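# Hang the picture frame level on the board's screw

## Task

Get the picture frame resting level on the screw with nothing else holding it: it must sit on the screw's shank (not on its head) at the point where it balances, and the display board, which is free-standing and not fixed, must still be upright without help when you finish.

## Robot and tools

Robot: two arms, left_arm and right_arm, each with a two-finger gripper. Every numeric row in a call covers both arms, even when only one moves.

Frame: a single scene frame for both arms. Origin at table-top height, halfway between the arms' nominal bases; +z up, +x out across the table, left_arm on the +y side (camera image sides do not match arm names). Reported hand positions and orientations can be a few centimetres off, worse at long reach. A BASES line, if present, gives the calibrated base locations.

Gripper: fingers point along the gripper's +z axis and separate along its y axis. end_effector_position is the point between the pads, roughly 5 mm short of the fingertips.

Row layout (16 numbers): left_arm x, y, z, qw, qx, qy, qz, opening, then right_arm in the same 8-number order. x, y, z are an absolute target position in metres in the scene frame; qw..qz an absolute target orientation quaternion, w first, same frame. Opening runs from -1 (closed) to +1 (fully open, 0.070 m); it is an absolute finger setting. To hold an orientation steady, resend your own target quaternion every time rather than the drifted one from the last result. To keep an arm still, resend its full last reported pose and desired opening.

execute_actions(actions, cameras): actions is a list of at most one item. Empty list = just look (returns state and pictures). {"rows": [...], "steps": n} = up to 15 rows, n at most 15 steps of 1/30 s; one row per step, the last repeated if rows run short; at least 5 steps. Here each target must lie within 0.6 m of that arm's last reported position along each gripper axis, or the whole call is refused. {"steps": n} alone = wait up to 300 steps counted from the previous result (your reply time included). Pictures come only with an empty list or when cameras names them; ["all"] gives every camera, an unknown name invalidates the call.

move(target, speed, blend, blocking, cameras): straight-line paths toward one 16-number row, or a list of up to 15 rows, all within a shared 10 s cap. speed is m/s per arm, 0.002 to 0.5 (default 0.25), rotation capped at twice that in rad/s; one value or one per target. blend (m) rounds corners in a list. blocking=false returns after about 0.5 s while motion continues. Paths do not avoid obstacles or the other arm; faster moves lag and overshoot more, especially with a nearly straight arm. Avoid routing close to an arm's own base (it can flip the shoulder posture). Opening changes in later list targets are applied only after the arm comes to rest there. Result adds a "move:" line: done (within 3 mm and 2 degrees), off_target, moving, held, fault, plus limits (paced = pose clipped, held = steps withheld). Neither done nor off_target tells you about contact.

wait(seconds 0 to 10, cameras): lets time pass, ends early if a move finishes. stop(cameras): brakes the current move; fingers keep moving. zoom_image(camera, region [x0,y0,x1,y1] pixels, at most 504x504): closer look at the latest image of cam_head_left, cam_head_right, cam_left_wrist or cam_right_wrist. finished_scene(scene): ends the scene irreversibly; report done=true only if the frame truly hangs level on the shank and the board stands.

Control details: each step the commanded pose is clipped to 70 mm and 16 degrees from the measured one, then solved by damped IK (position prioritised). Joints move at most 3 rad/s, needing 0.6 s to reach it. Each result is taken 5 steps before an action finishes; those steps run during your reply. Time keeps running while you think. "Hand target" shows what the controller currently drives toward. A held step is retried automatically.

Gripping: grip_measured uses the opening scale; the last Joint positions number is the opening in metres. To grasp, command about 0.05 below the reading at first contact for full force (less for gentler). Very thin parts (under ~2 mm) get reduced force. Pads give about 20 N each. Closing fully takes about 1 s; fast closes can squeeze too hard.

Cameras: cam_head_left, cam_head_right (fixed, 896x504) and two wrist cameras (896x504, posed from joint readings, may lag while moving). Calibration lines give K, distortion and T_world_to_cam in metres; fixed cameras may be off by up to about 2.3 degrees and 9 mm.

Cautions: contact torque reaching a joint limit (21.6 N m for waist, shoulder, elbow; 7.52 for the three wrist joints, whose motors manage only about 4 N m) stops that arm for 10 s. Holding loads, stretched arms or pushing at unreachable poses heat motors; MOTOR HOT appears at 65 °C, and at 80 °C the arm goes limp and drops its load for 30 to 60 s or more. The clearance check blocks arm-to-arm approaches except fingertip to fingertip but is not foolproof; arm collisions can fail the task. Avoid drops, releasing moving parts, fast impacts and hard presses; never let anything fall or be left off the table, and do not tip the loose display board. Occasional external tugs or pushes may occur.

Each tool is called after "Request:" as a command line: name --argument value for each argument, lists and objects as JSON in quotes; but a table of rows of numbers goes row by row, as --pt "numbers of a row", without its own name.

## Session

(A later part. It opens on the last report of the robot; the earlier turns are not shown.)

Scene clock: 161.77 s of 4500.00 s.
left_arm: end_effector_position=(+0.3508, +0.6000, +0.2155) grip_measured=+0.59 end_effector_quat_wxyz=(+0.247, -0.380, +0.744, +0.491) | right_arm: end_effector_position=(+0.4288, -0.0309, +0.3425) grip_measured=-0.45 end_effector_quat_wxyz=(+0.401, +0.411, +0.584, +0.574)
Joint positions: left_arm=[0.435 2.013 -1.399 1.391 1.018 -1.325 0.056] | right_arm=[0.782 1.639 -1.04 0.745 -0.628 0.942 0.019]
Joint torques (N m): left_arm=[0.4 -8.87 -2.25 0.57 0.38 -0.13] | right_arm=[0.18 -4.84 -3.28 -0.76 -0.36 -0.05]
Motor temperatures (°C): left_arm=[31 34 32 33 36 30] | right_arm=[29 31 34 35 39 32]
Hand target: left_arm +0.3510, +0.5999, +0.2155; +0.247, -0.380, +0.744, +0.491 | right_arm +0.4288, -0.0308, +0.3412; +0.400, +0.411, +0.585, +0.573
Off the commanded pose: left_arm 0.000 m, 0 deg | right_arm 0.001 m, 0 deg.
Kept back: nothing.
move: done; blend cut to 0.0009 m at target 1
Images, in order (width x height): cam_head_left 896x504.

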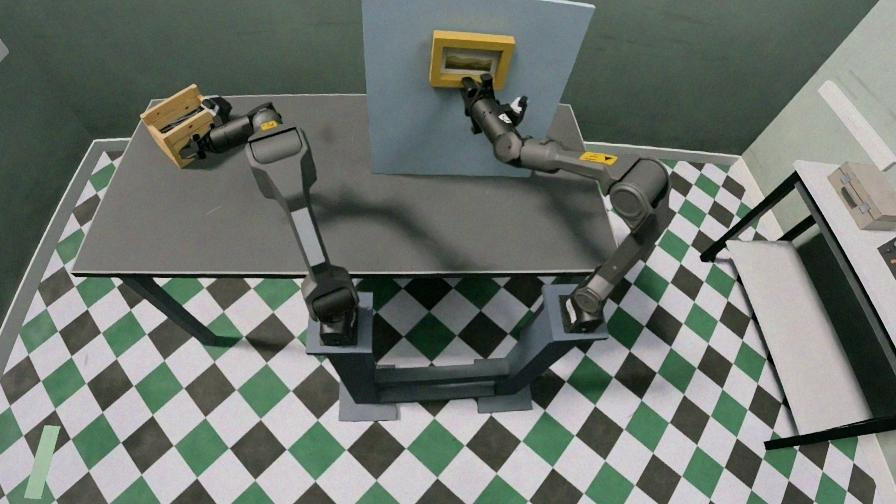

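Request:
move --pt "0.3510 0.5999 0.2155 0.247 -0.380 0.744 0.491 0.59 0.4288 -0.0308 0.3427 0.4001 0.4111 0.5853 0.5731 -0.50" --pt "0.3510 0.5999 0.2155 0.247 -0.380 0.744 0.491 0.59 0.4288 -0.0308 0.3427 0.4001 0.4111 0.5853 0.5731 -0.42" --pt "0.3510 0.5999 0.2155 0.247 -0.380 0.744 0.491 0.59 0.4288 -0.0308 0.3427 0.4001 0.4111 0.5853 0.5731 -0.32" --pt "0.3510 0.5999 0.2155 0.247 -0.380 0.744 0.491 0.59 0.4288 -0.0308 0.3427 0.4001 0.4111 0.5853 0.5731 -0.15" --speed 0.02 --cameras '["cam_head_left"]'

Request:
zoom_image --camera "cam_head_left" --region '[410, 10, 470, 60]'

Request:
zoom_image --camera "cam_head_left" --region '[480, 20, 540, 70]'

Scene clock: 166.20 s of 4500.00 s.
left_arm: end_effector_position=(+0.3508, +0.6000, +0.2155) grip_measured=+0.59 end_effector_quat_wxyz=(+0.247, -0.380, +0.744, +0.491) | right_arm: end_effector_position=(+0.4288, -0.0307, +0.3428) grip_measured=-0.15 end_effector_quat_wxyz=(+0.400, +0.411, +0.585, +0.573)
Joint positions: left_arm=[0.435 2.013 -1.399 1.391 1.018 -1.325 0.056] | right_arm=[0.782 1.638 -1.042 0.75 -0.623 0.935 0.03]
Joint torques (N m): left_arm=[0.46 -8.98 -2.38 0.57 0.38 -0.14] | right_arm=[0.18 -5.86 -3.81 -0.64 -0.54 0.11]
Motor temperatures (°C): left_arm=[31 34 32 33 36 30] | right_arm=[29 31 34 35 39 32]
Hand target: left_arm +0.3510, +0.5999, +0.2155; +0.247, -0.380, +0.744, +0.491 | right_arm +0.4288, -0.0308, +0.3427; +0.400, +0.411, +0.585, +0.573
Off the commanded pose: left_arm 0.000 m, 0 deg | right_arm 0.000 m, 0 deg.
Kept back: nothing.
move: done
Images, in order (width x height): cam_head_left 896x504.

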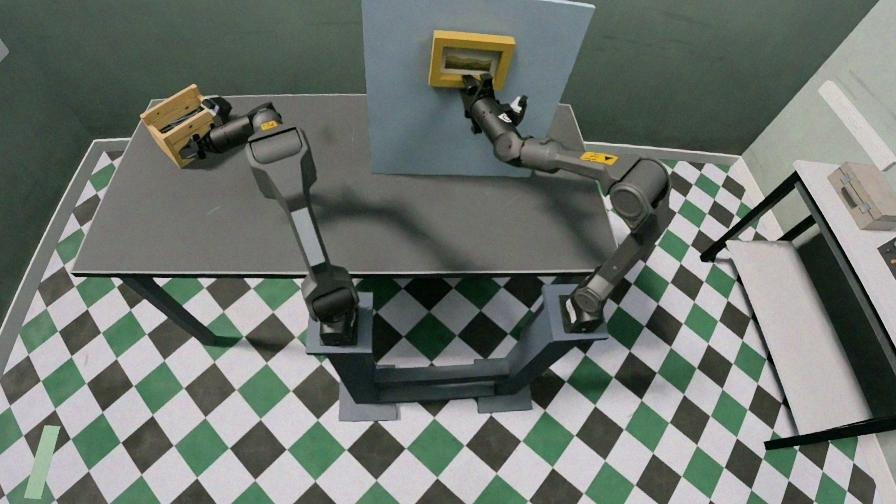

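Scaled by 8.400 from the camera's 896x504 image, which has a finer 1280x720 frame.

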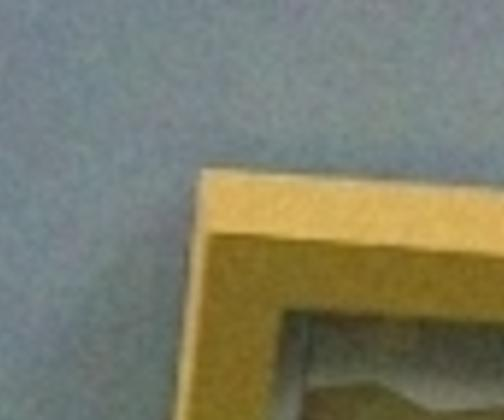

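Scaled by 8.400 from the camera's 896x504 image, which has a finer 1280x720 frame.

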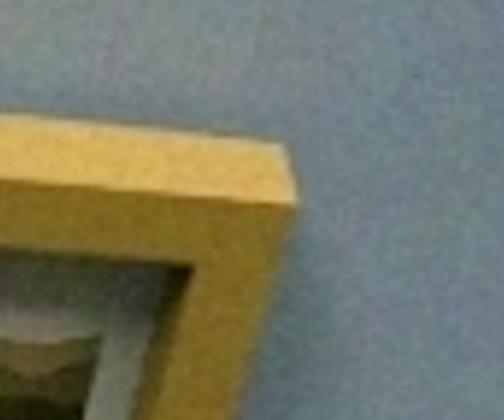

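Request:
move --pt "0.3510 0.5999 0.2155 0.247 -0.380 0.744 0.491 0.59 0.4288 -0.0308 0.3427 0.4001 0.4111 0.5853 0.5731 -0.39" --pt "0.3510 0.5999 0.2155 0.247 -0.380 0.744 0.491 0.59 0.4288 -0.0308 0.3427 0.4001 0.4111 0.5853 0.5731 -0.50" --pt "0.3510 0.5999 0.2155 0.247 -0.380 0.744 0.491 0.59 0.4287 -0.0308 0.3485 0.4001 0.4111 0.5853 0.5731 -0.50" --pt "0.3510 0.5999 0.2155 0.247 -0.380 0.744 0.491 0.59 0.4287 -0.0282 0.3485 0.4001 0.4111 0.5853 0.5731 -0.50" --speed 0.03 --cameras '["cam_head_left"]'

Request:
zoom_image --camera "cam_head_left" --region '[410, 10, 470, 60]'

Request:
zoom_image --camera "cam_head_left" --region '[480, 20, 540, 70]'

Scene clock: 170.67 s of 4500.00 s.
left_arm: end_effector_position=(+0.3508, +0.6000, +0.2155) grip_measured=+0.59 end_effector_quat_wxyz=(+0.247, -0.380, +0.744, +0.491) | right_arm: end_effector_position=(+0.4286, -0.0282, +0.3488) grip_measured=-0.45 end_effector_quat_wxyz=(+0.400, +0.411, +0.585, +0.573)
Joint positions: left_arm=[0.435 2.013 -1.399 1.391 1.018 -1.325 0.056] | right_arm=[0.789 1.635 -1.064 0.784 -0.609 0.898 0.019]
Joint torques (N m): left_arm=[0.61 -8.84 -2.36 0.55 0.39 -0.14] | right_arm=[-0.01 -6.51 -5.15 -0.84 -1.07 -0.07]
Motor temperatures (°C): left_arm=[31 34 32 33 36 30] | right_arm=[29 31 34 34 39 32]
Hand target: left_arm +0.3510, +0.5999, +0.2155; +0.247, -0.380, +0.744, +0.491 | right_arm +0.4287, -0.0282, +0.3485; +0.400, +0.411, +0.585, +0.573
Off the commanded pose: left_arm 0.000 m, 0 deg | right_arm 0.000 m, 0 deg.
Kept back: nothing.
move: done
Images, in order (width x height): cam_head_left 896x504.

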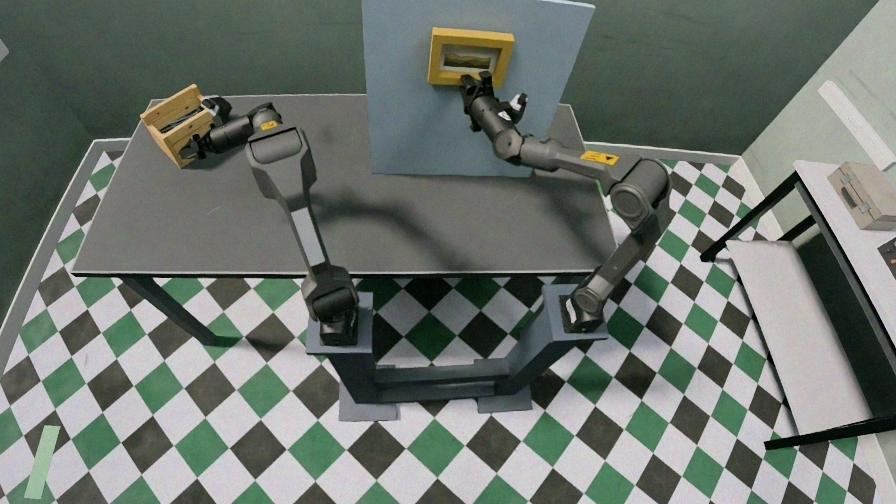

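Scaled by 8.400 from the camera's 896x504 image, which has a finer 1280x720 frame.

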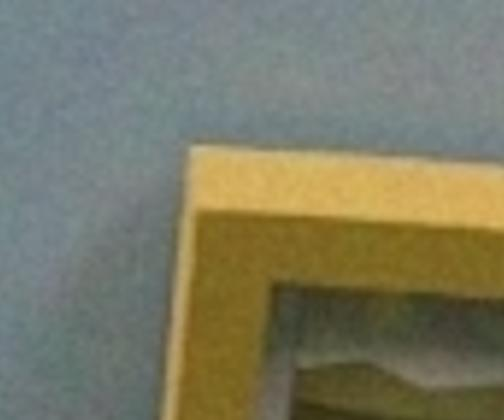

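Scaled by 8.400 from the camera's 896x504 image, which has a finer 1280x720 frame.

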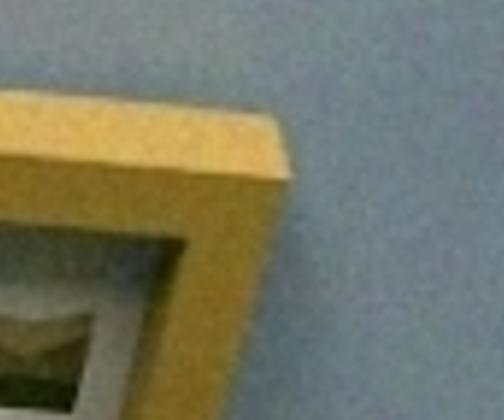

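Request:
move --pt "0.3510 0.5999 0.2155 0.247 -0.380 0.744 0.491 0.59 0.4287 -0.0289 0.3485 0.4021 0.4089 0.5883 0.5700 -0.50" --pt "0.3510 0.5999 0.2155 0.247 -0.380 0.744 0.491 0.59 0.4288 -0.0289 0.3435 0.4021 0.4089 0.5883 0.5700 -0.50" --pt "0.3510 0.5999 0.2155 0.247 -0.380 0.744 0.491 0.59 0.4288 -0.0289 0.3415 0.4021 0.4089 0.5883 0.5700 -0.50" --speed '[0.03, 0.03, 0.01]' --blend 0.001 --cameras '["cam_head_left"]'

Request:
zoom_image --camera "cam_head_left" --region '[410, 10, 470, 60]'

Request:
zoom_image --camera "cam_head_left" --region '[480, 20, 540, 70]'

Scene clock: 172.00 s of 4500.00 s.
left_arm: end_effector_position=(+0.3508, +0.6000, +0.2155) grip_measured=+0.59 end_effector_quat_wxyz=(+0.247, -0.380, +0.744, +0.491) | right_arm: end_effector_position=(+0.4287, -0.0291, +0.3447) grip_measured=-0.45 end_effector_quat_wxyz=(+0.404, +0.408, +0.586, +0.572)
Joint positions: left_arm=[0.435 2.013 -1.399 1.391 1.018 -1.325 0.056] | right_arm=[0.787 1.64 -1.05 0.759 -0.626 0.917 0.019]
Joint torques (N m): left_arm=[0.42 -9.05 -2.32 0.54 0.38 -0.13] | right_arm=[0.07 -2.88 -1.74 0.07 0.07 0.17]
Motor temperatures (°C): left_arm=[31 34 32 33 36 30] | right_arm=[29 31 34 34 39 32]
Hand target: left_arm +0.3510, +0.5999, +0.2155; +0.247, -0.380, +0.744, +0.491 | right_arm +0.4288, -0.0289, +0.3415; +0.402, +0.409, +0.588, +0.570
Off the commanded pose: left_arm 0.000 m, 0 deg | right_arm 0.003 m, 0 deg.
Kept back: nothing.
move: done
Images, in order (width x height): cam_head_left 896x504.

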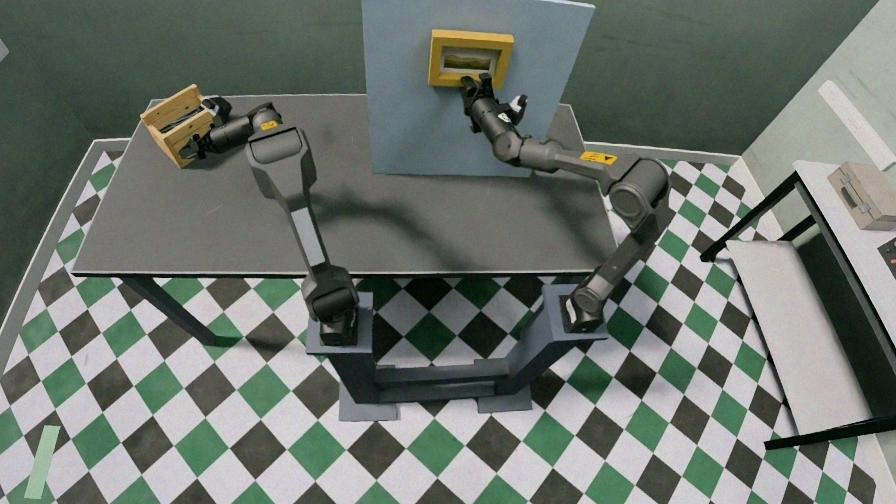

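Scaled by 8.400 from the camera's 896x504 image, which has a finer 1280x720 frame.

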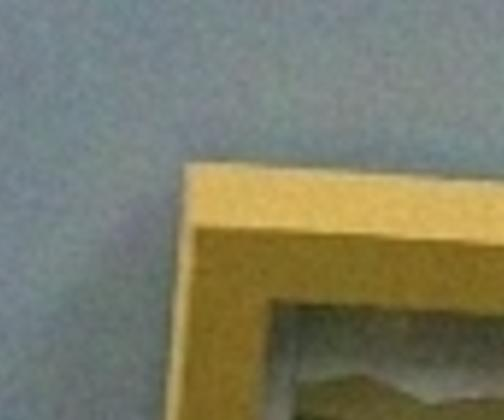

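Scaled by 8.400 from the camera's 896x504 image, which has a finer 1280x720 frame.

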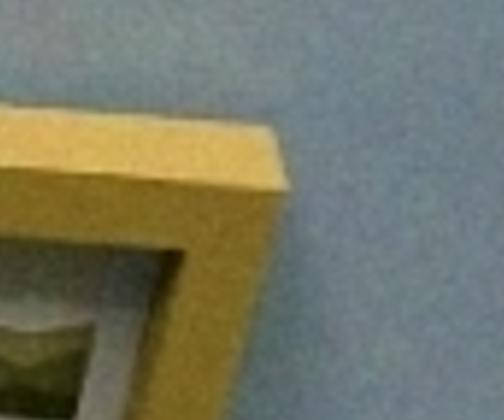

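Request:
move --pt "0.3510 0.5999 0.2155 0.247 -0.380 0.744 0.491 0.59 0.4287 -0.0289 0.3500 0.4021 0.4089 0.5883 0.5700 -0.50" --pt "0.3510 0.5999 0.2155 0.247 -0.380 0.744 0.491 0.59 0.4298 -0.0289 0.3500 0.3995 0.4114 0.5901 0.5682 -0.50" --speed '[0.03, 0.02]' --cameras '["cam_head_left", "cam_right_wrist"]'

Request:
zoom_image --camera "cam_head_left" --region '[410, 10, 470, 60]'

Request:
zoom_image --camera "cam_head_left" --region '[480, 20, 540, 70]'

Scene clock: 173.57 s of 4500.00 s.
left_arm: end_effector_position=(+0.3508, +0.6000, +0.2155) grip_measured=+0.59 end_effector_quat_wxyz=(+0.247, -0.380, +0.744, +0.491) | right_arm: end_effector_position=(+0.4292, -0.0279, +0.3486) grip_measured=-0.45 end_effector_quat_wxyz=(+0.398, +0.411, +0.592, +0.568)
Joint positions: left_arm=[0.435 2.013 -1.399 1.391 1.018 -1.325 0.056] | right_arm=[0.786 1.632 -1.075 0.809 -0.583 0.864 0.019]
Joint torques (N m): left_arm=[0.4 -9.04 -2.29 0.52 0.4 -0.11] | right_arm=[-4.26 -8.99 -6.85 -0.63 -1.89 0.14]
Motor temperatures (°C): left_arm=[31 34 32 33 36 30] | right_arm=[29 31 34 34 39 32]
Hand target: left_arm +0.3510, +0.5999, +0.2155; +0.247, -0.380, +0.744, +0.491 | right_arm +0.4298, -0.0289, +0.3500; +0.400, +0.411, +0.590, +0.568
Off the commanded pose: left_arm 0.000 m, 0 deg | right_arm 0.002 m, 0 deg.
Kept back: nothing.
move: done
camera_calibration:
cam_right_wrist: T_world_to_cam=[[-0.0573196, 0.0149324, -0.998244, 0.37368], [-0.844231, 0.532999, 0.0564491, 0.351188], [0.532906, 0.845984, -0.0179449, -0.0805096], [0, 0, 0, 1]] pos_world=[0.360807, -0.124653, 0.351754]
Images, in order (width x height): cam_head_left 896x504, cam_right_wrist 896x504.

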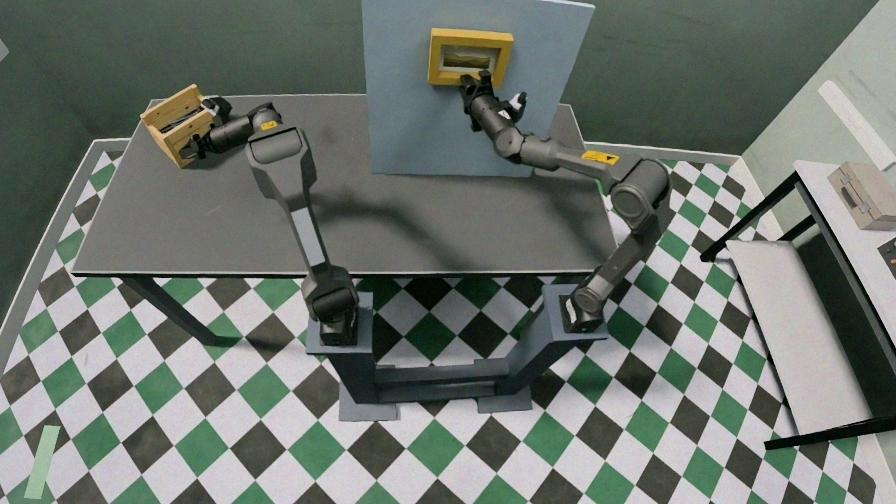

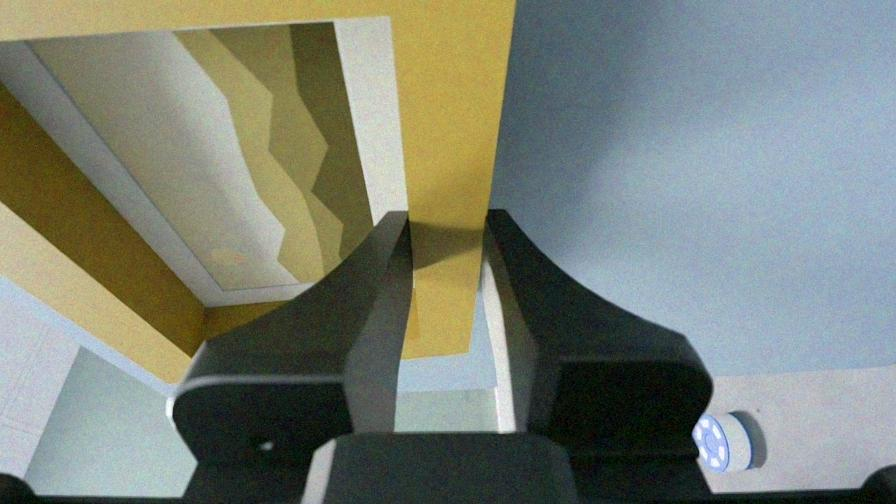

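Scaled by 8.400 from the camera's 896x504 image, which has a finer 1280x720 frame.

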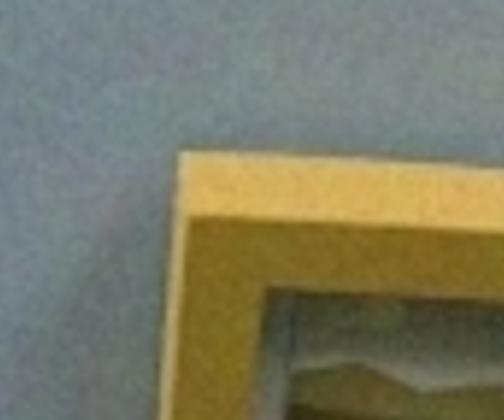

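Scaled by 8.400 from the camera's 896x504 image, which has a finer 1280x720 frame.

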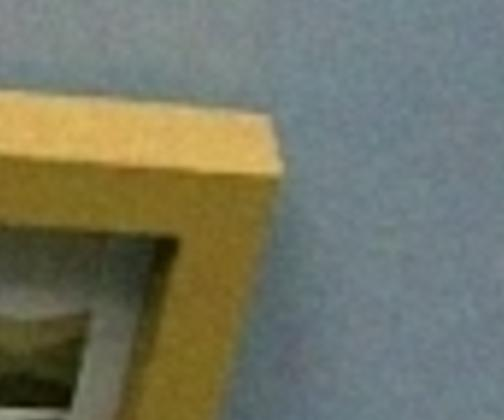

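Request:
move --target '[0.3510, 0.5999, 0.2155, 0.247, -0.380, 0.744, 0.491, 0.59, 0.4270, -0.0287, 0.3500, 0.4021, 0.4089, 0.5883, 0.5700, -0.50]' --speed 0.03 --cameras '["cam_head_left", "cam_right_wrist"]'

Request:
zoom_image --camera "cam_head_left" --region '[410, 20, 550, 130]'

Scene clock: 174.77 s of 4500.00 s.
left_arm: end_effector_position=(+0.3508, +0.6000, +0.2155) grip_measured=+0.59 end_effector_quat_wxyz=(+0.247, -0.380, +0.744, +0.491) | right_arm: end_effector_position=(+0.4275, -0.0296, +0.3505) grip_measured=-0.45 end_effector_quat_wxyz=(+0.403, +0.410, +0.587, +0.570)
Joint positions: left_arm=[0.435 2.013 -1.399 1.391 1.018 -1.325 0.056] | right_arm=[0.79 1.627 -1.064 0.801 -0.604 0.872 0.019]
Joint torques (N m): left_arm=[0.38 -9.15 -2.38 0.52 0.39 -0.11] | right_arm=[0.69 -7.68 -4.35 -0.91 -0.84 0.01]
Motor temperatures (°C): left_arm=[31 34 32 33 36 30] | right_arm=[29 31 34 34 39 32]
Hand target: left_arm +0.3510, +0.5999, +0.2155; +0.247, -0.380, +0.744, +0.491 | right_arm +0.4270, -0.0287, +0.3500; +0.402, +0.409, +0.588, +0.570
Off the commanded pose: left_arm 0.000 m, 0 deg | right_arm 0.001 m, 0 deg.
Kept back: nothing.
move: done
camera_calibration:
cam_right_wrist: T_world_to_cam=[[-0.0439908, 0.0187968, -0.998855, 0.370137], [-0.841744, 0.53781, 0.0471921, 0.352894], [0.538082, 0.842856, -0.00783658, -0.084008], [0, 0, 0, 1]] pos_world=[0.358533, -0.125941, 0.352401]
Images, in order (width x height): cam_head_left 896x504, cam_right_wrist 896x504.

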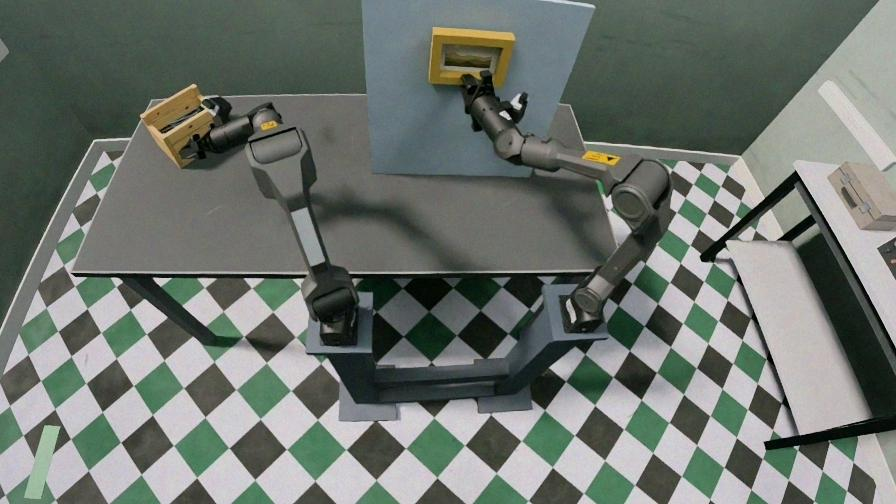

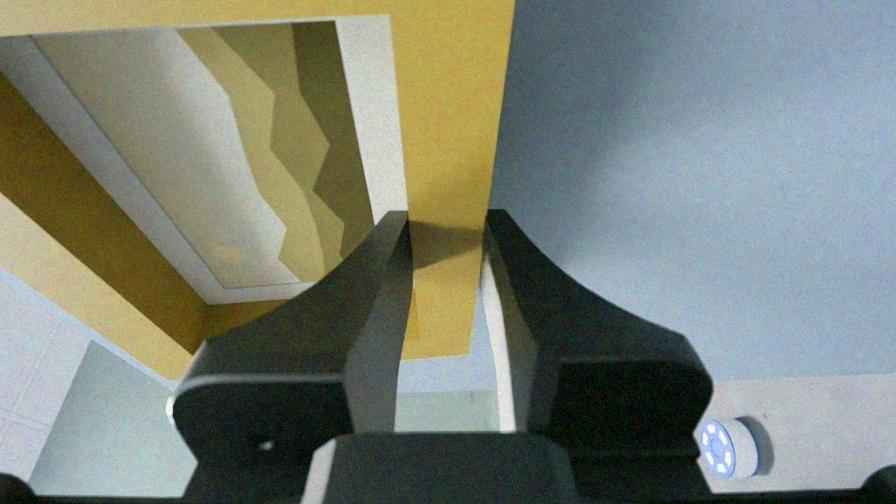

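Scaled by 3.600 from the camera's 896x504 image, which has a finer 1280x720 frame.

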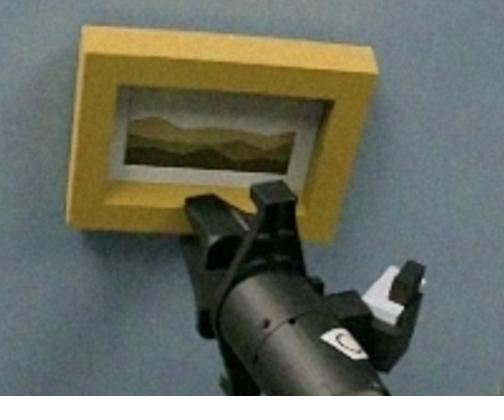

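Request:
move --pt "0.3510 0.5999 0.2155 0.247 -0.380 0.744 0.491 0.59 0.4287 -0.0287 0.3495 0.4000 0.4109 0.5898 0.5686 -0.50" --speed 0.02 --cameras '["cam_head_left", "cam_head_right"]'

Request:
zoom_image --camera "cam_head_left" --region '[410, 10, 470, 60]'

Request:
zoom_image --camera "cam_head_left" --region '[480, 20, 540, 70]'

Request:
zoom_image --camera "cam_head_right" --region '[380, 0, 530, 120]'

Scene clock: 177.43 s of 4500.00 s.
left_arm: end_effector_position=(+0.3508, +0.6000, +0.2155) grip_measured=+0.59 end_effector_quat_wxyz=(+0.247, -0.380, +0.744, +0.491) | right_arm: end_effector_position=(+0.4284, -0.0283, +0.3494) grip_measured=-0.45 end_effector_quat_wxyz=(+0.400, +0.410, +0.590, +0.569)
Joint positions: left_arm=[0.435 2.013 -1.399 1.391 1.018 -1.325 0.056] | right_arm=[0.788 1.63 -1.071 0.806 -0.591 0.867 0.019]
Joint torques (N m): left_arm=[0.53 -9.14 -2.26 0.55 0.4 -0.13] | right_arm=[-0.77 -6.5 -5.54 -0.65 -0.91 -0.18]
Motor temperatures (°C): left_arm=[31 34 32 33 36 30] | right_arm=[29 31 34 35 39 32]
Hand target: left_arm +0.3510, +0.5999, +0.2155; +0.247, -0.380, +0.744, +0.491 | right_arm +0.4287, -0.0287, +0.3495; +0.400, +0.411, +0.590, +0.569
Off the commanded pose: left_arm 0.000 m, 0 deg | right_arm 0.001 m, 0 deg.
Kept back: nothing.
move: done
Images, in order (width x height): cam_head_left 896x504, cam_head_right 896x504.

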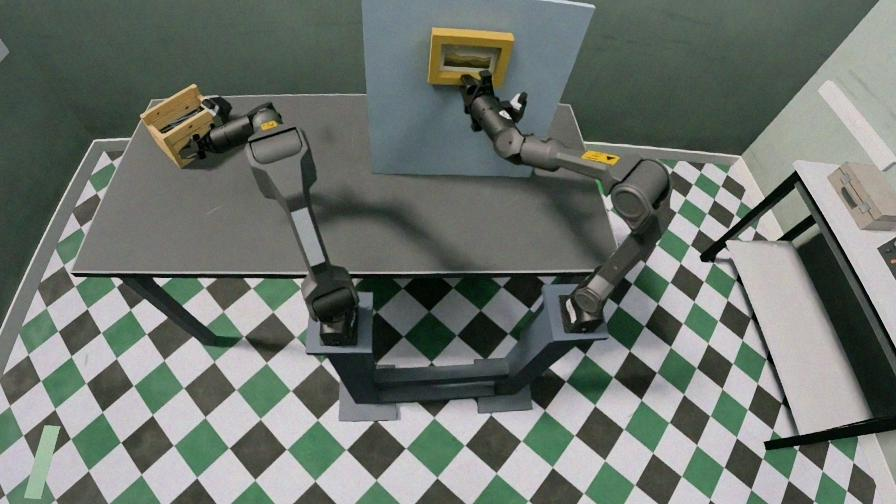

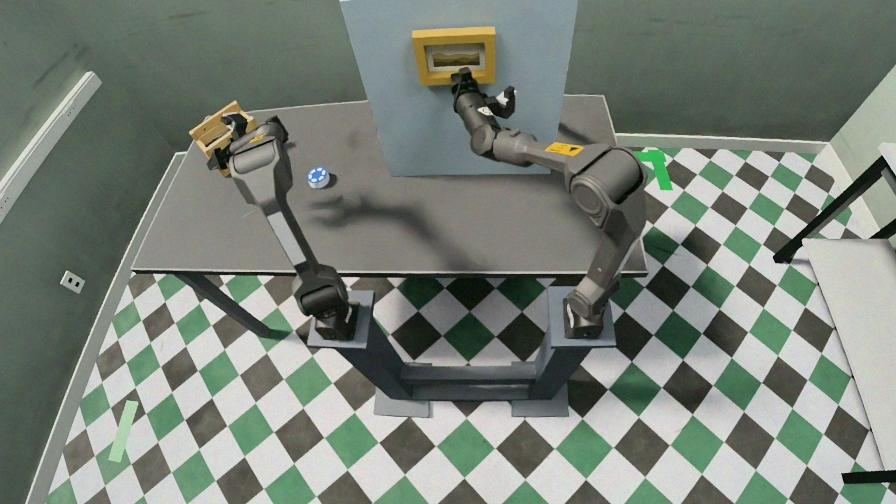

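Scaled by 8.400 from the camera's 896x504 image, which has a finer 1280x720 frame.

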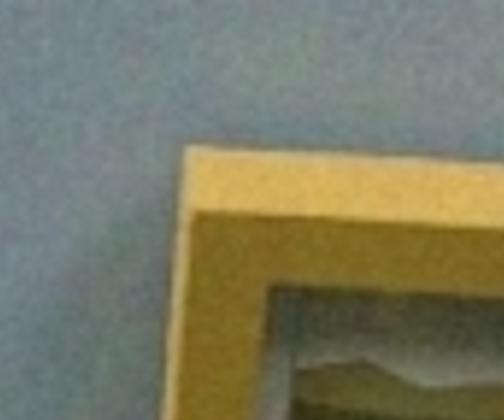

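Scaled by 8.400 from the camera's 896x504 image, which has a finer 1280x720 frame.

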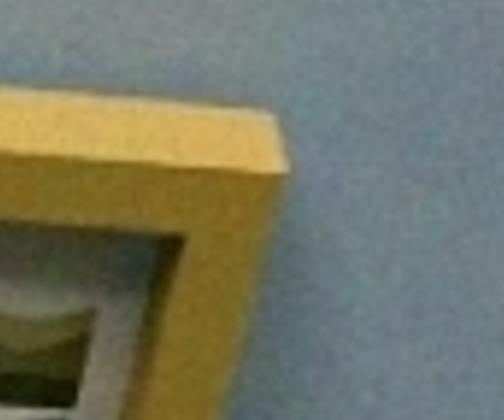

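Scaled by 3.360 from the camera's 896x504 image, which has a finer 1280x720 frame.

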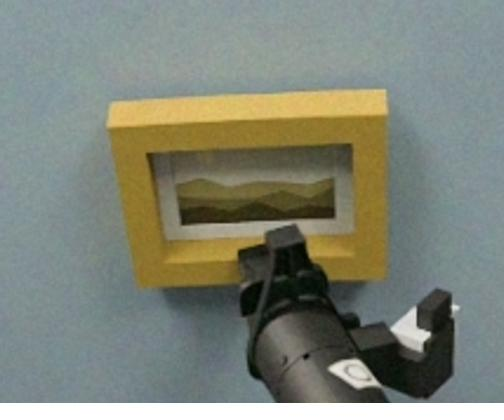

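Request:
move --pt "0.3510 0.5999 0.2155 0.247 -0.380 0.744 0.491 0.59 0.4287 -0.0298 0.3495 0.4000 0.4109 0.5898 0.5686 -0.50" --pt "0.3510 0.5999 0.2155 0.247 -0.380 0.744 0.491 0.59 0.4287 -0.0298 0.3425 0.4000 0.4109 0.5898 0.5686 -0.50" --speed '[0.02, 0.02]' --cameras '["cam_head_left"]'

Request:
zoom_image --camera "cam_head_left" --region '[410, 10, 470, 60]'

Request:
zoom_image --camera "cam_head_left" --region '[480, 20, 540, 70]'

Scene clock: 178.60 s of 4500.00 s.
left_arm: end_effector_position=(+0.3508, +0.6000, +0.2155) grip_measured=+0.59 end_effector_quat_wxyz=(+0.247, -0.380, +0.744, +0.491) | right_arm: end_effector_position=(+0.4287, -0.0301, +0.3442) grip_measured=-0.45 end_effector_quat_wxyz=(+0.401, +0.411, +0.588, +0.570)
Joint positions: left_arm=[0.435 2.013 -1.399 1.391 1.018 -1.325 0.056] | right_arm=[0.785 1.635 -1.052 0.773 -0.611 0.907 0.019]
Joint torques (N m): left_arm=[0.26 -9.22 -2.26 0.51 0.42 -0.11] | right_arm=[0.14 -5.09 -3.59 -0.66 -0.42 -0.23]
Motor temperatures (°C): left_arm=[31 34 32 33 36 30] | right_arm=[29 31 34 35 39 32]
Hand target: left_arm +0.3510, +0.5999, +0.2155; +0.247, -0.380, +0.744, +0.491 | right_arm +0.4287, -0.0298, +0.3425; +0.400, +0.411, +0.590, +0.569
Off the commanded pose: left_arm 0.000 m, 0 deg | right_arm 0.002 m, 0 deg.
Kept back: nothing.
move: done
Images, in order (width x height): cam_head_left 896x504.

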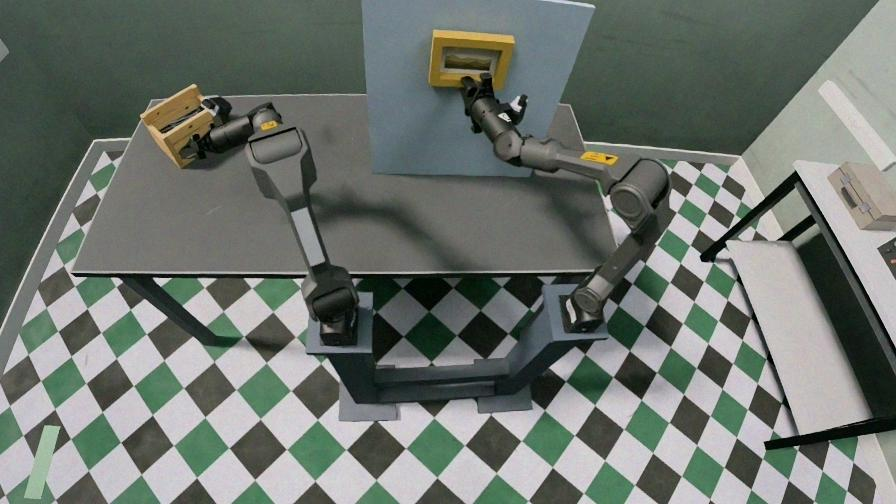

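Scaled by 8.400 from the camera's 896x504 image, which has a finer 1280x720 frame.

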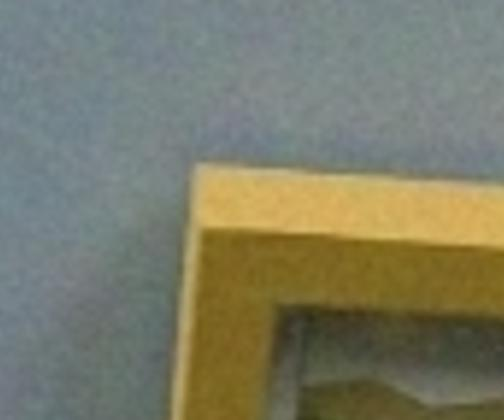

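Scaled by 8.400 from the camera's 896x504 image, which has a finer 1280x720 frame.

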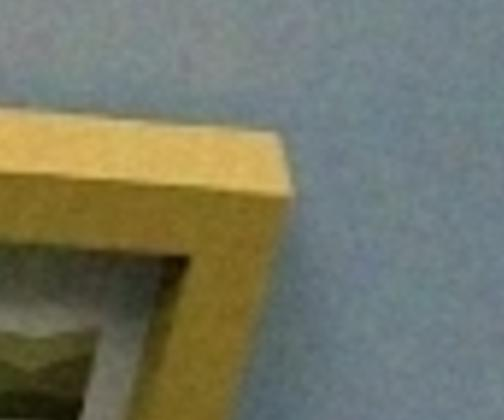

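Request:
move --pt "0.3510 0.5999 0.2155 0.247 -0.380 0.744 0.491 0.59 0.4287 -0.0288 0.3412 0.4000 0.4109 0.5898 0.5686 -0.50" --speed '[0.01]' --cameras '["cam_head_left"]'

Request:
zoom_image --camera "cam_head_left" --region '[410, 10, 470, 60]'

Request:
zoom_image --camera "cam_head_left" --region '[480, 20, 540, 70]'

Scene clock: 179.73 s of 4500.00 s.
left_arm: end_effector_position=(+0.3508, +0.6000, +0.2155) grip_measured=+0.59 end_effector_quat_wxyz=(+0.247, -0.380, +0.744, +0.491) | right_arm: end_effector_position=(+0.4289, -0.0292, +0.3428) grip_measured=-0.45 end_effector_quat_wxyz=(+0.401, +0.411, +0.588, +0.570)
Joint positions: left_arm=[0.435 2.013 -1.399 1.391 1.018 -1.325 0.056] | right_arm=[0.786 1.64 -1.052 0.772 -0.616 0.909 0.019]
Joint torques (N m): left_arm=[0.34 -9.12 -2.42 0.5 0.42 -0.13] | right_arm=[3.17 -1.04 -1.78 -0.66 0.91 -0.15]
Motor temperatures (°C): left_arm=[31 34 32 33 36 30] | right_arm=[29 31 34 35 39 32]
Hand target: left_arm +0.3510, +0.5999, +0.2155; +0.247, -0.380, +0.744, +0.491 | right_arm +0.4287, -0.0288, +0.3412; +0.400, +0.411, +0.590, +0.569
Off the commanded pose: left_arm 0.000 m, 0 deg | right_arm 0.002 m, 0 deg.
Kept back: nothing.
move: done
Images, in order (width x height): cam_head_left 896x504.

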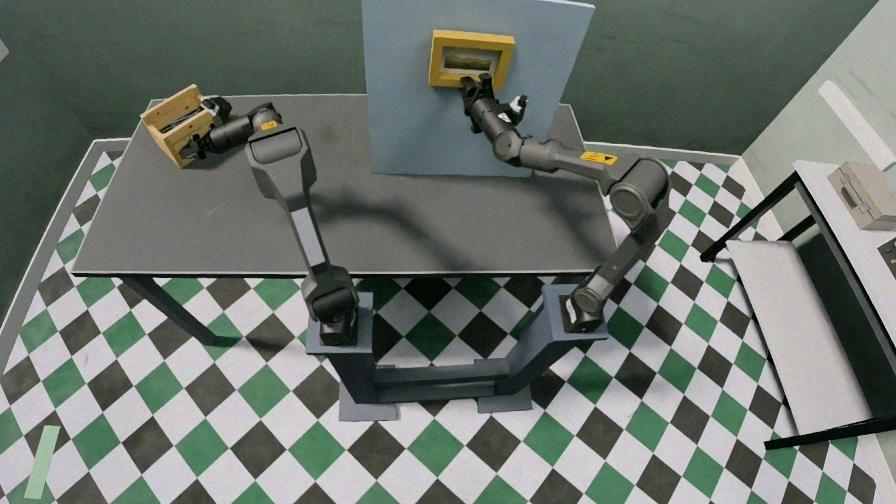

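Scaled by 8.400 from the camera's 896x504 image, which has a finer 1280x720 frame.

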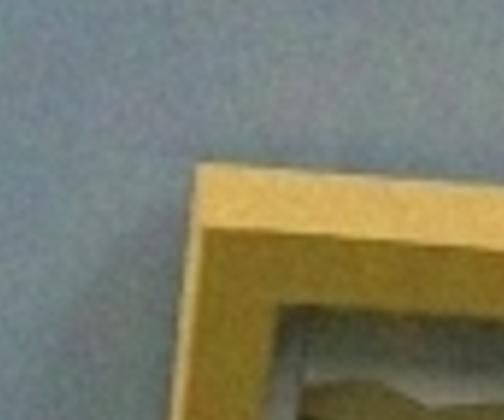

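Scaled by 8.400 from the camera's 896x504 image, which has a finer 1280x720 frame.

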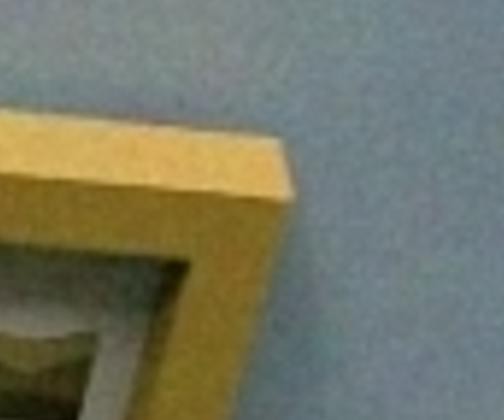

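Request:
move --pt "0.3510 0.5999 0.2155 0.247 -0.380 0.744 0.491 0.59 0.4287 -0.0298 0.3436 0.4000 0.4109 0.5898 0.5686 -0.50" --speed '[0.01]' --cameras '["cam_head_left"]'

Request:
zoom_image --camera "cam_head_left" --region '[410, 10, 470, 60]'

Request:
zoom_image --camera "cam_head_left" --region '[480, 20, 540, 70]'

Scene clock: 180.97 s of 4500.00 s.
left_arm: end_effector_position=(+0.3508, +0.6000, +0.2155) grip_measured=+0.59 end_effector_quat_wxyz=(+0.247, -0.380, +0.744, +0.491) | right_arm: end_effector_position=(+0.4284, -0.0291, +0.3417) grip_measured=-0.44 end_effector_quat_wxyz=(+0.399, +0.411, +0.592, +0.568)
Joint positions: left_arm=[0.435 2.013 -1.399 1.391 1.018 -1.325 0.056] | right_arm=[0.785 1.637 -1.051 0.778 -0.604 0.901 0.019]
Joint torques (N m): left_arm=[0.26 -9.08 -2.49 0.53 0.44 -0.15] | right_arm=[1.86 -3.64 -2.87 -0.7 0.67 -0.62]
Motor temperatures (°C): left_arm=[31 34 32 33 36 30] | right_arm=[29 31 34 34 39 32]
Hand target: left_arm +0.3510, +0.5999, +0.2155; +0.247, -0.380, +0.744, +0.491 | right_arm +0.4287, -0.0298, +0.3436; +0.400, +0.411, +0.590, +0.569
Off the commanded pose: left_arm 0.000 m, 0 deg | right_arm 0.002 m, 0 deg.
Kept back: nothing.
move: done
Images, in order (width x height): cam_head_left 896x504.

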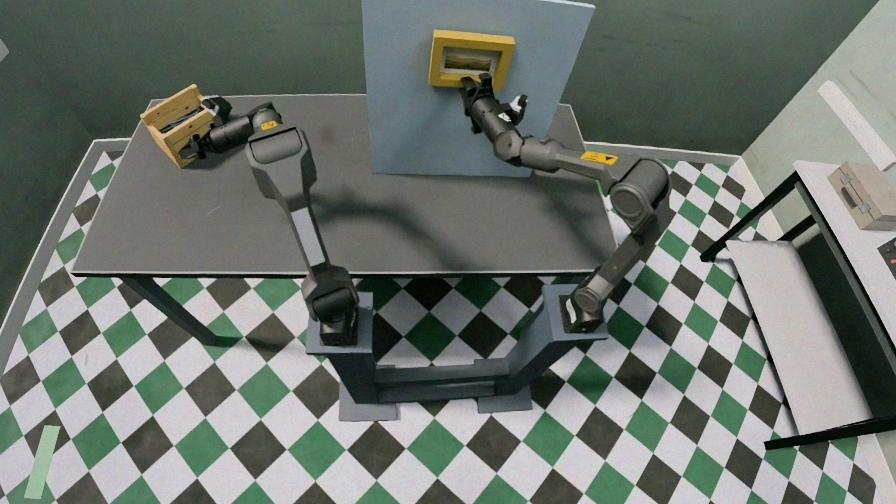

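Scaled by 8.400 from the camera's 896x504 image, which has a finer 1280x720 frame.

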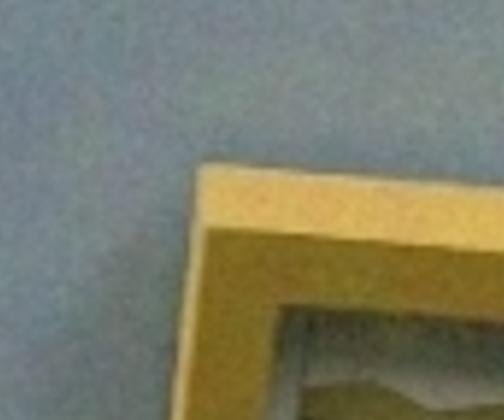

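Scaled by 8.400 from the camera's 896x504 image, which has a finer 1280x720 frame.

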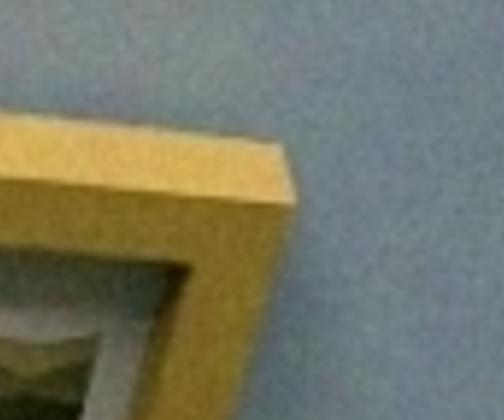

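Request:
execute_actions --actions '[]' --cameras '[]'

Scene clock: 181.23 s of 4500.00 s.
left_arm: end_effector_position=(+0.3508, +0.6000, +0.2155) grip_measured=+0.59 end_effector_quat_wxyz=(+0.247, -0.380, +0.744, +0.491) | right_arm: end_effector_position=(+0.4284, -0.0291, +0.3417) grip_measured=-0.44 end_effector_quat_wxyz=(+0.399, +0.411, +0.592, +0.568)
Joint positions: left_arm=[0.435 2.013 -1.399 1.391 1.018 -1.325 0.056] | right_arm=[0.785 1.637 -1.051 0.778 -0.604 0.901 0.019]
Joint torques (N m): left_arm=[0.42 -9.37 -2.46 0.54 0.42 -0.15] | right_arm=[1.63 -4.49 -3.48 -0.84 0.25 -0.59]
Motor temperatures (°C): left_arm=[31 34 32 33 36 30] | right_arm=[29 31 34 34 39 32]
Hand target: left_arm +0.3510, +0.5999, +0.2155; +0.247, -0.380, +0.744, +0.491 | right_arm +0.4287, -0.0298, +0.3436; +0.400, +0.411, +0.590, +0.569
Off the commanded pose: left_arm 0.000 m, 0 deg | right_arm 0.002 m, 0 deg.
Steps of this call (1-8: nothing new was sent). Readings (end_effector_position of left_arm | right_arm):
1: (+0.3508, +0.6000, +0.2155) | (+0.4284, -0.0291, +0.3417)
2: (+0.3508, +0.6000, +0.2155) | (+0.4284, -0.0291, +0.3417)
4: (+0.3508, +0.6000, +0.2155) | (+0.4284, -0.0291, +0.3417)
8: the state above
No camera images: "cameras" was empty.

Request:
move --pt "0.3510 0.5999 0.2155 0.247 -0.380 0.744 0.491 0.59 0.4280 -0.0295 0.3490 0.4021 0.4089 0.5883 0.5700 -0.50" --speed '[0.02]' --cameras '["cam_head_left"]'

Request:
zoom_image --camera "cam_head_left" --region '[410, 10, 470, 60]'

Request:
zoom_image --camera "cam_head_left" --region '[480, 20, 540, 70]'

Scene clock: 182.37 s of 4500.00 s.
left_arm: end_effector_position=(+0.3508, +0.6000, +0.2155) grip_measured=+0.59 end_effector_quat_wxyz=(+0.247, -0.380, +0.744, +0.491) | right_arm: end_effector_position=(+0.4279, -0.0291, +0.3481) grip_measured=-0.45 end_effector_quat_wxyz=(+0.402, +0.409, +0.589, +0.570)
Joint positions: left_arm=[0.435 2.013 -1.399 1.391 1.018 -1.325 0.056] | right_arm=[0.788 1.63 -1.061 0.789 -0.601 0.882 0.019]
Joint torques (N m): left_arm=[0.47 -9.05 -2.37 0.53 0.45 -0.11] | right_arm=[-0.04 -8.35 -5.4 -0.7 -1.09 -0.02]
Motor temperatures (°C): left_arm=[31 34 32 33 36 30] | right_arm=[29 31 34 35 39 32]
Hand target: left_arm +0.3510, +0.5999, +0.2155; +0.247, -0.380, +0.744, +0.491 | right_arm +0.4280, -0.0295, +0.3490; +0.402, +0.409, +0.588, +0.570
Off the commanded pose: left_arm 0.000 m, 0 deg | right_arm 0.001 m, 0 deg.
Kept back: nothing.
move: done
Images, in order (width x height): cam_head_left 896x504.

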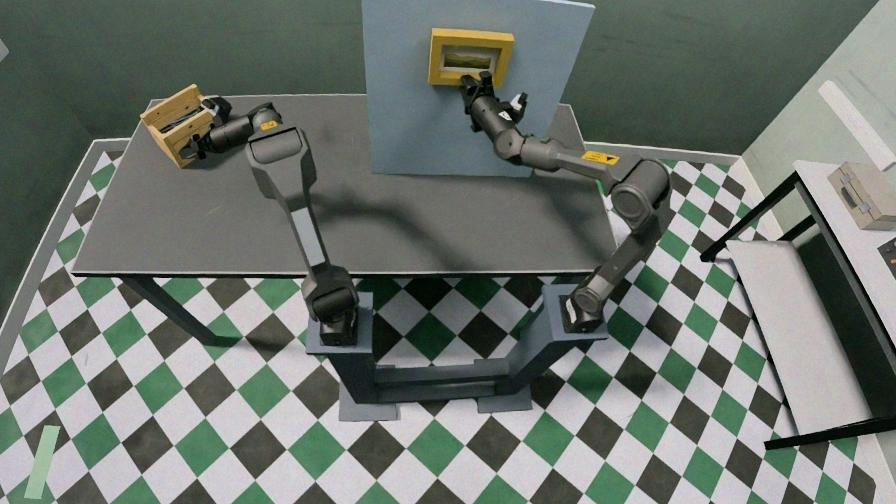

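Scaled by 8.400 from the camera's 896x504 image, which has a finer 1280x720 frame.

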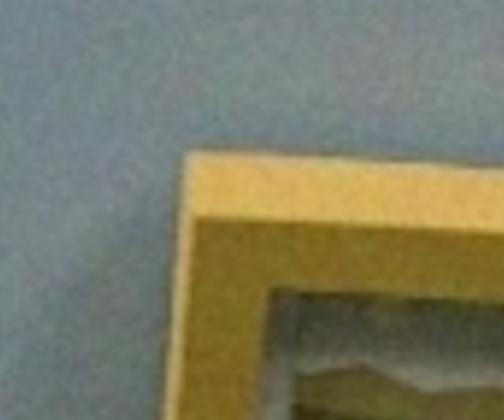

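Scaled by 8.400 from the camera's 896x504 image, which has a finer 1280x720 frame.

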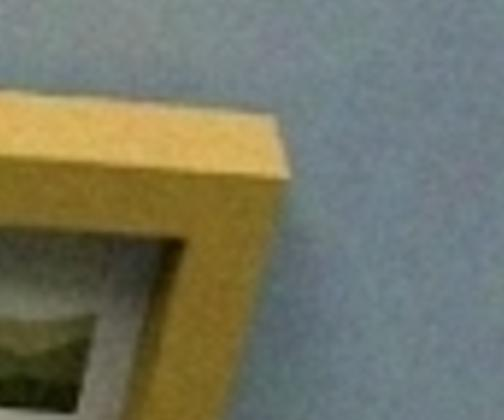

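Request:
move --pt "0.3510 0.5999 0.2155 0.247 -0.380 0.744 0.491 0.59 0.4288 -0.0300 0.3485 0.3985 0.4124 0.5908 0.5675 -0.50" --speed '[0.02]' --cameras '["cam_head_left"]'

Request:
zoom_image --camera "cam_head_left" --region '[410, 10, 470, 60]'

Request:
zoom_image --camera "cam_head_left" --region '[480, 20, 540, 70]'

Scene clock: 184.17 s of 4500.00 s.
left_arm: end_effector_position=(+0.3508, +0.6000, +0.2155) grip_measured=+0.59 end_effector_quat_wxyz=(+0.247, -0.380, +0.744, +0.491) | right_arm: end_effector_position=(+0.4285, -0.0295, +0.3484) grip_measured=-0.45 end_effector_quat_wxyz=(+0.398, +0.412, +0.591, +0.568)
Joint positions: left_arm=[0.435 2.013 -1.399 1.391 1.018 -1.325 0.056] | right_arm=[0.785 1.627 -1.068 0.807 -0.585 0.868 0.019]
Joint torques (N m): left_arm=[0.49 -9.09 -2.35 0.52 0.45 -0.17] | right_arm=[-1.13 -7.84 -5.31 -0.54 -0.87 -0.08]
Motor temperatures (°C): left_arm=[31 34 32 33 36 30] | right_arm=[29 31 34 34 39 32]
Hand target: left_arm +0.3510, +0.5999, +0.2155; +0.247, -0.380, +0.744, +0.491 | right_arm +0.4288, -0.0300, +0.3485; +0.399, +0.412, +0.591, +0.568
Off the commanded pose: left_arm 0.000 m, 0 deg | right_arm 0.001 m, 0 deg.
Kept back: nothing.
move: done
Images, in order (width x height): cam_head_left 896x504.

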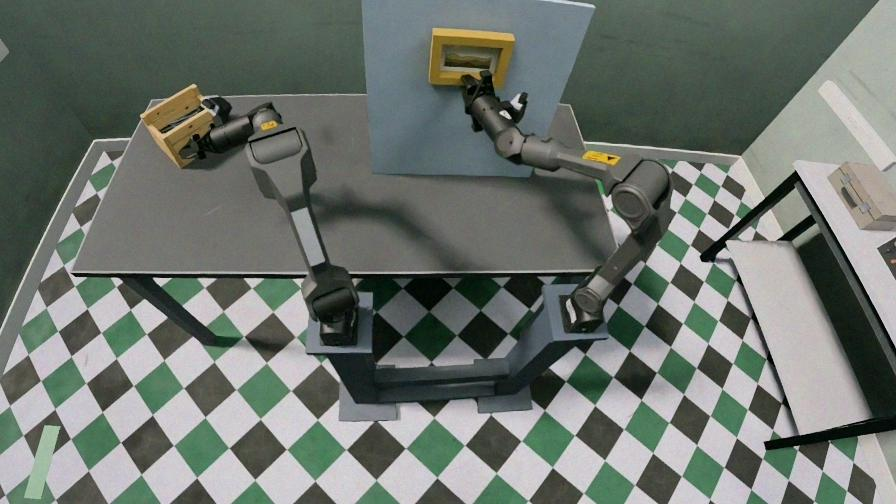

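Scaled by 8.400 from the camera's 896x504 image, which has a finer 1280x720 frame.

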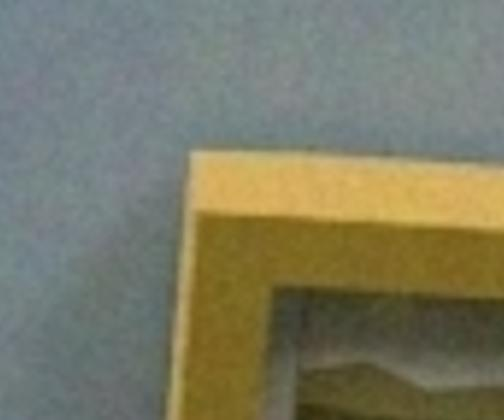

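Scaled by 8.400 from the camera's 896x504 image, which has a finer 1280x720 frame.

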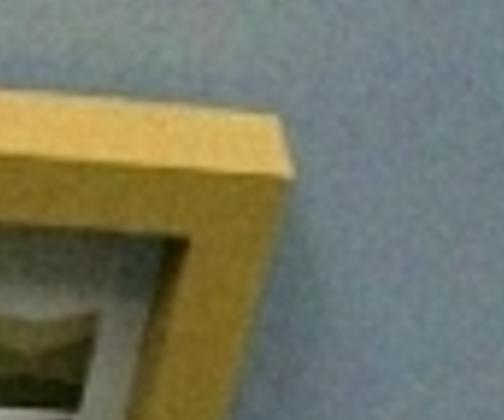

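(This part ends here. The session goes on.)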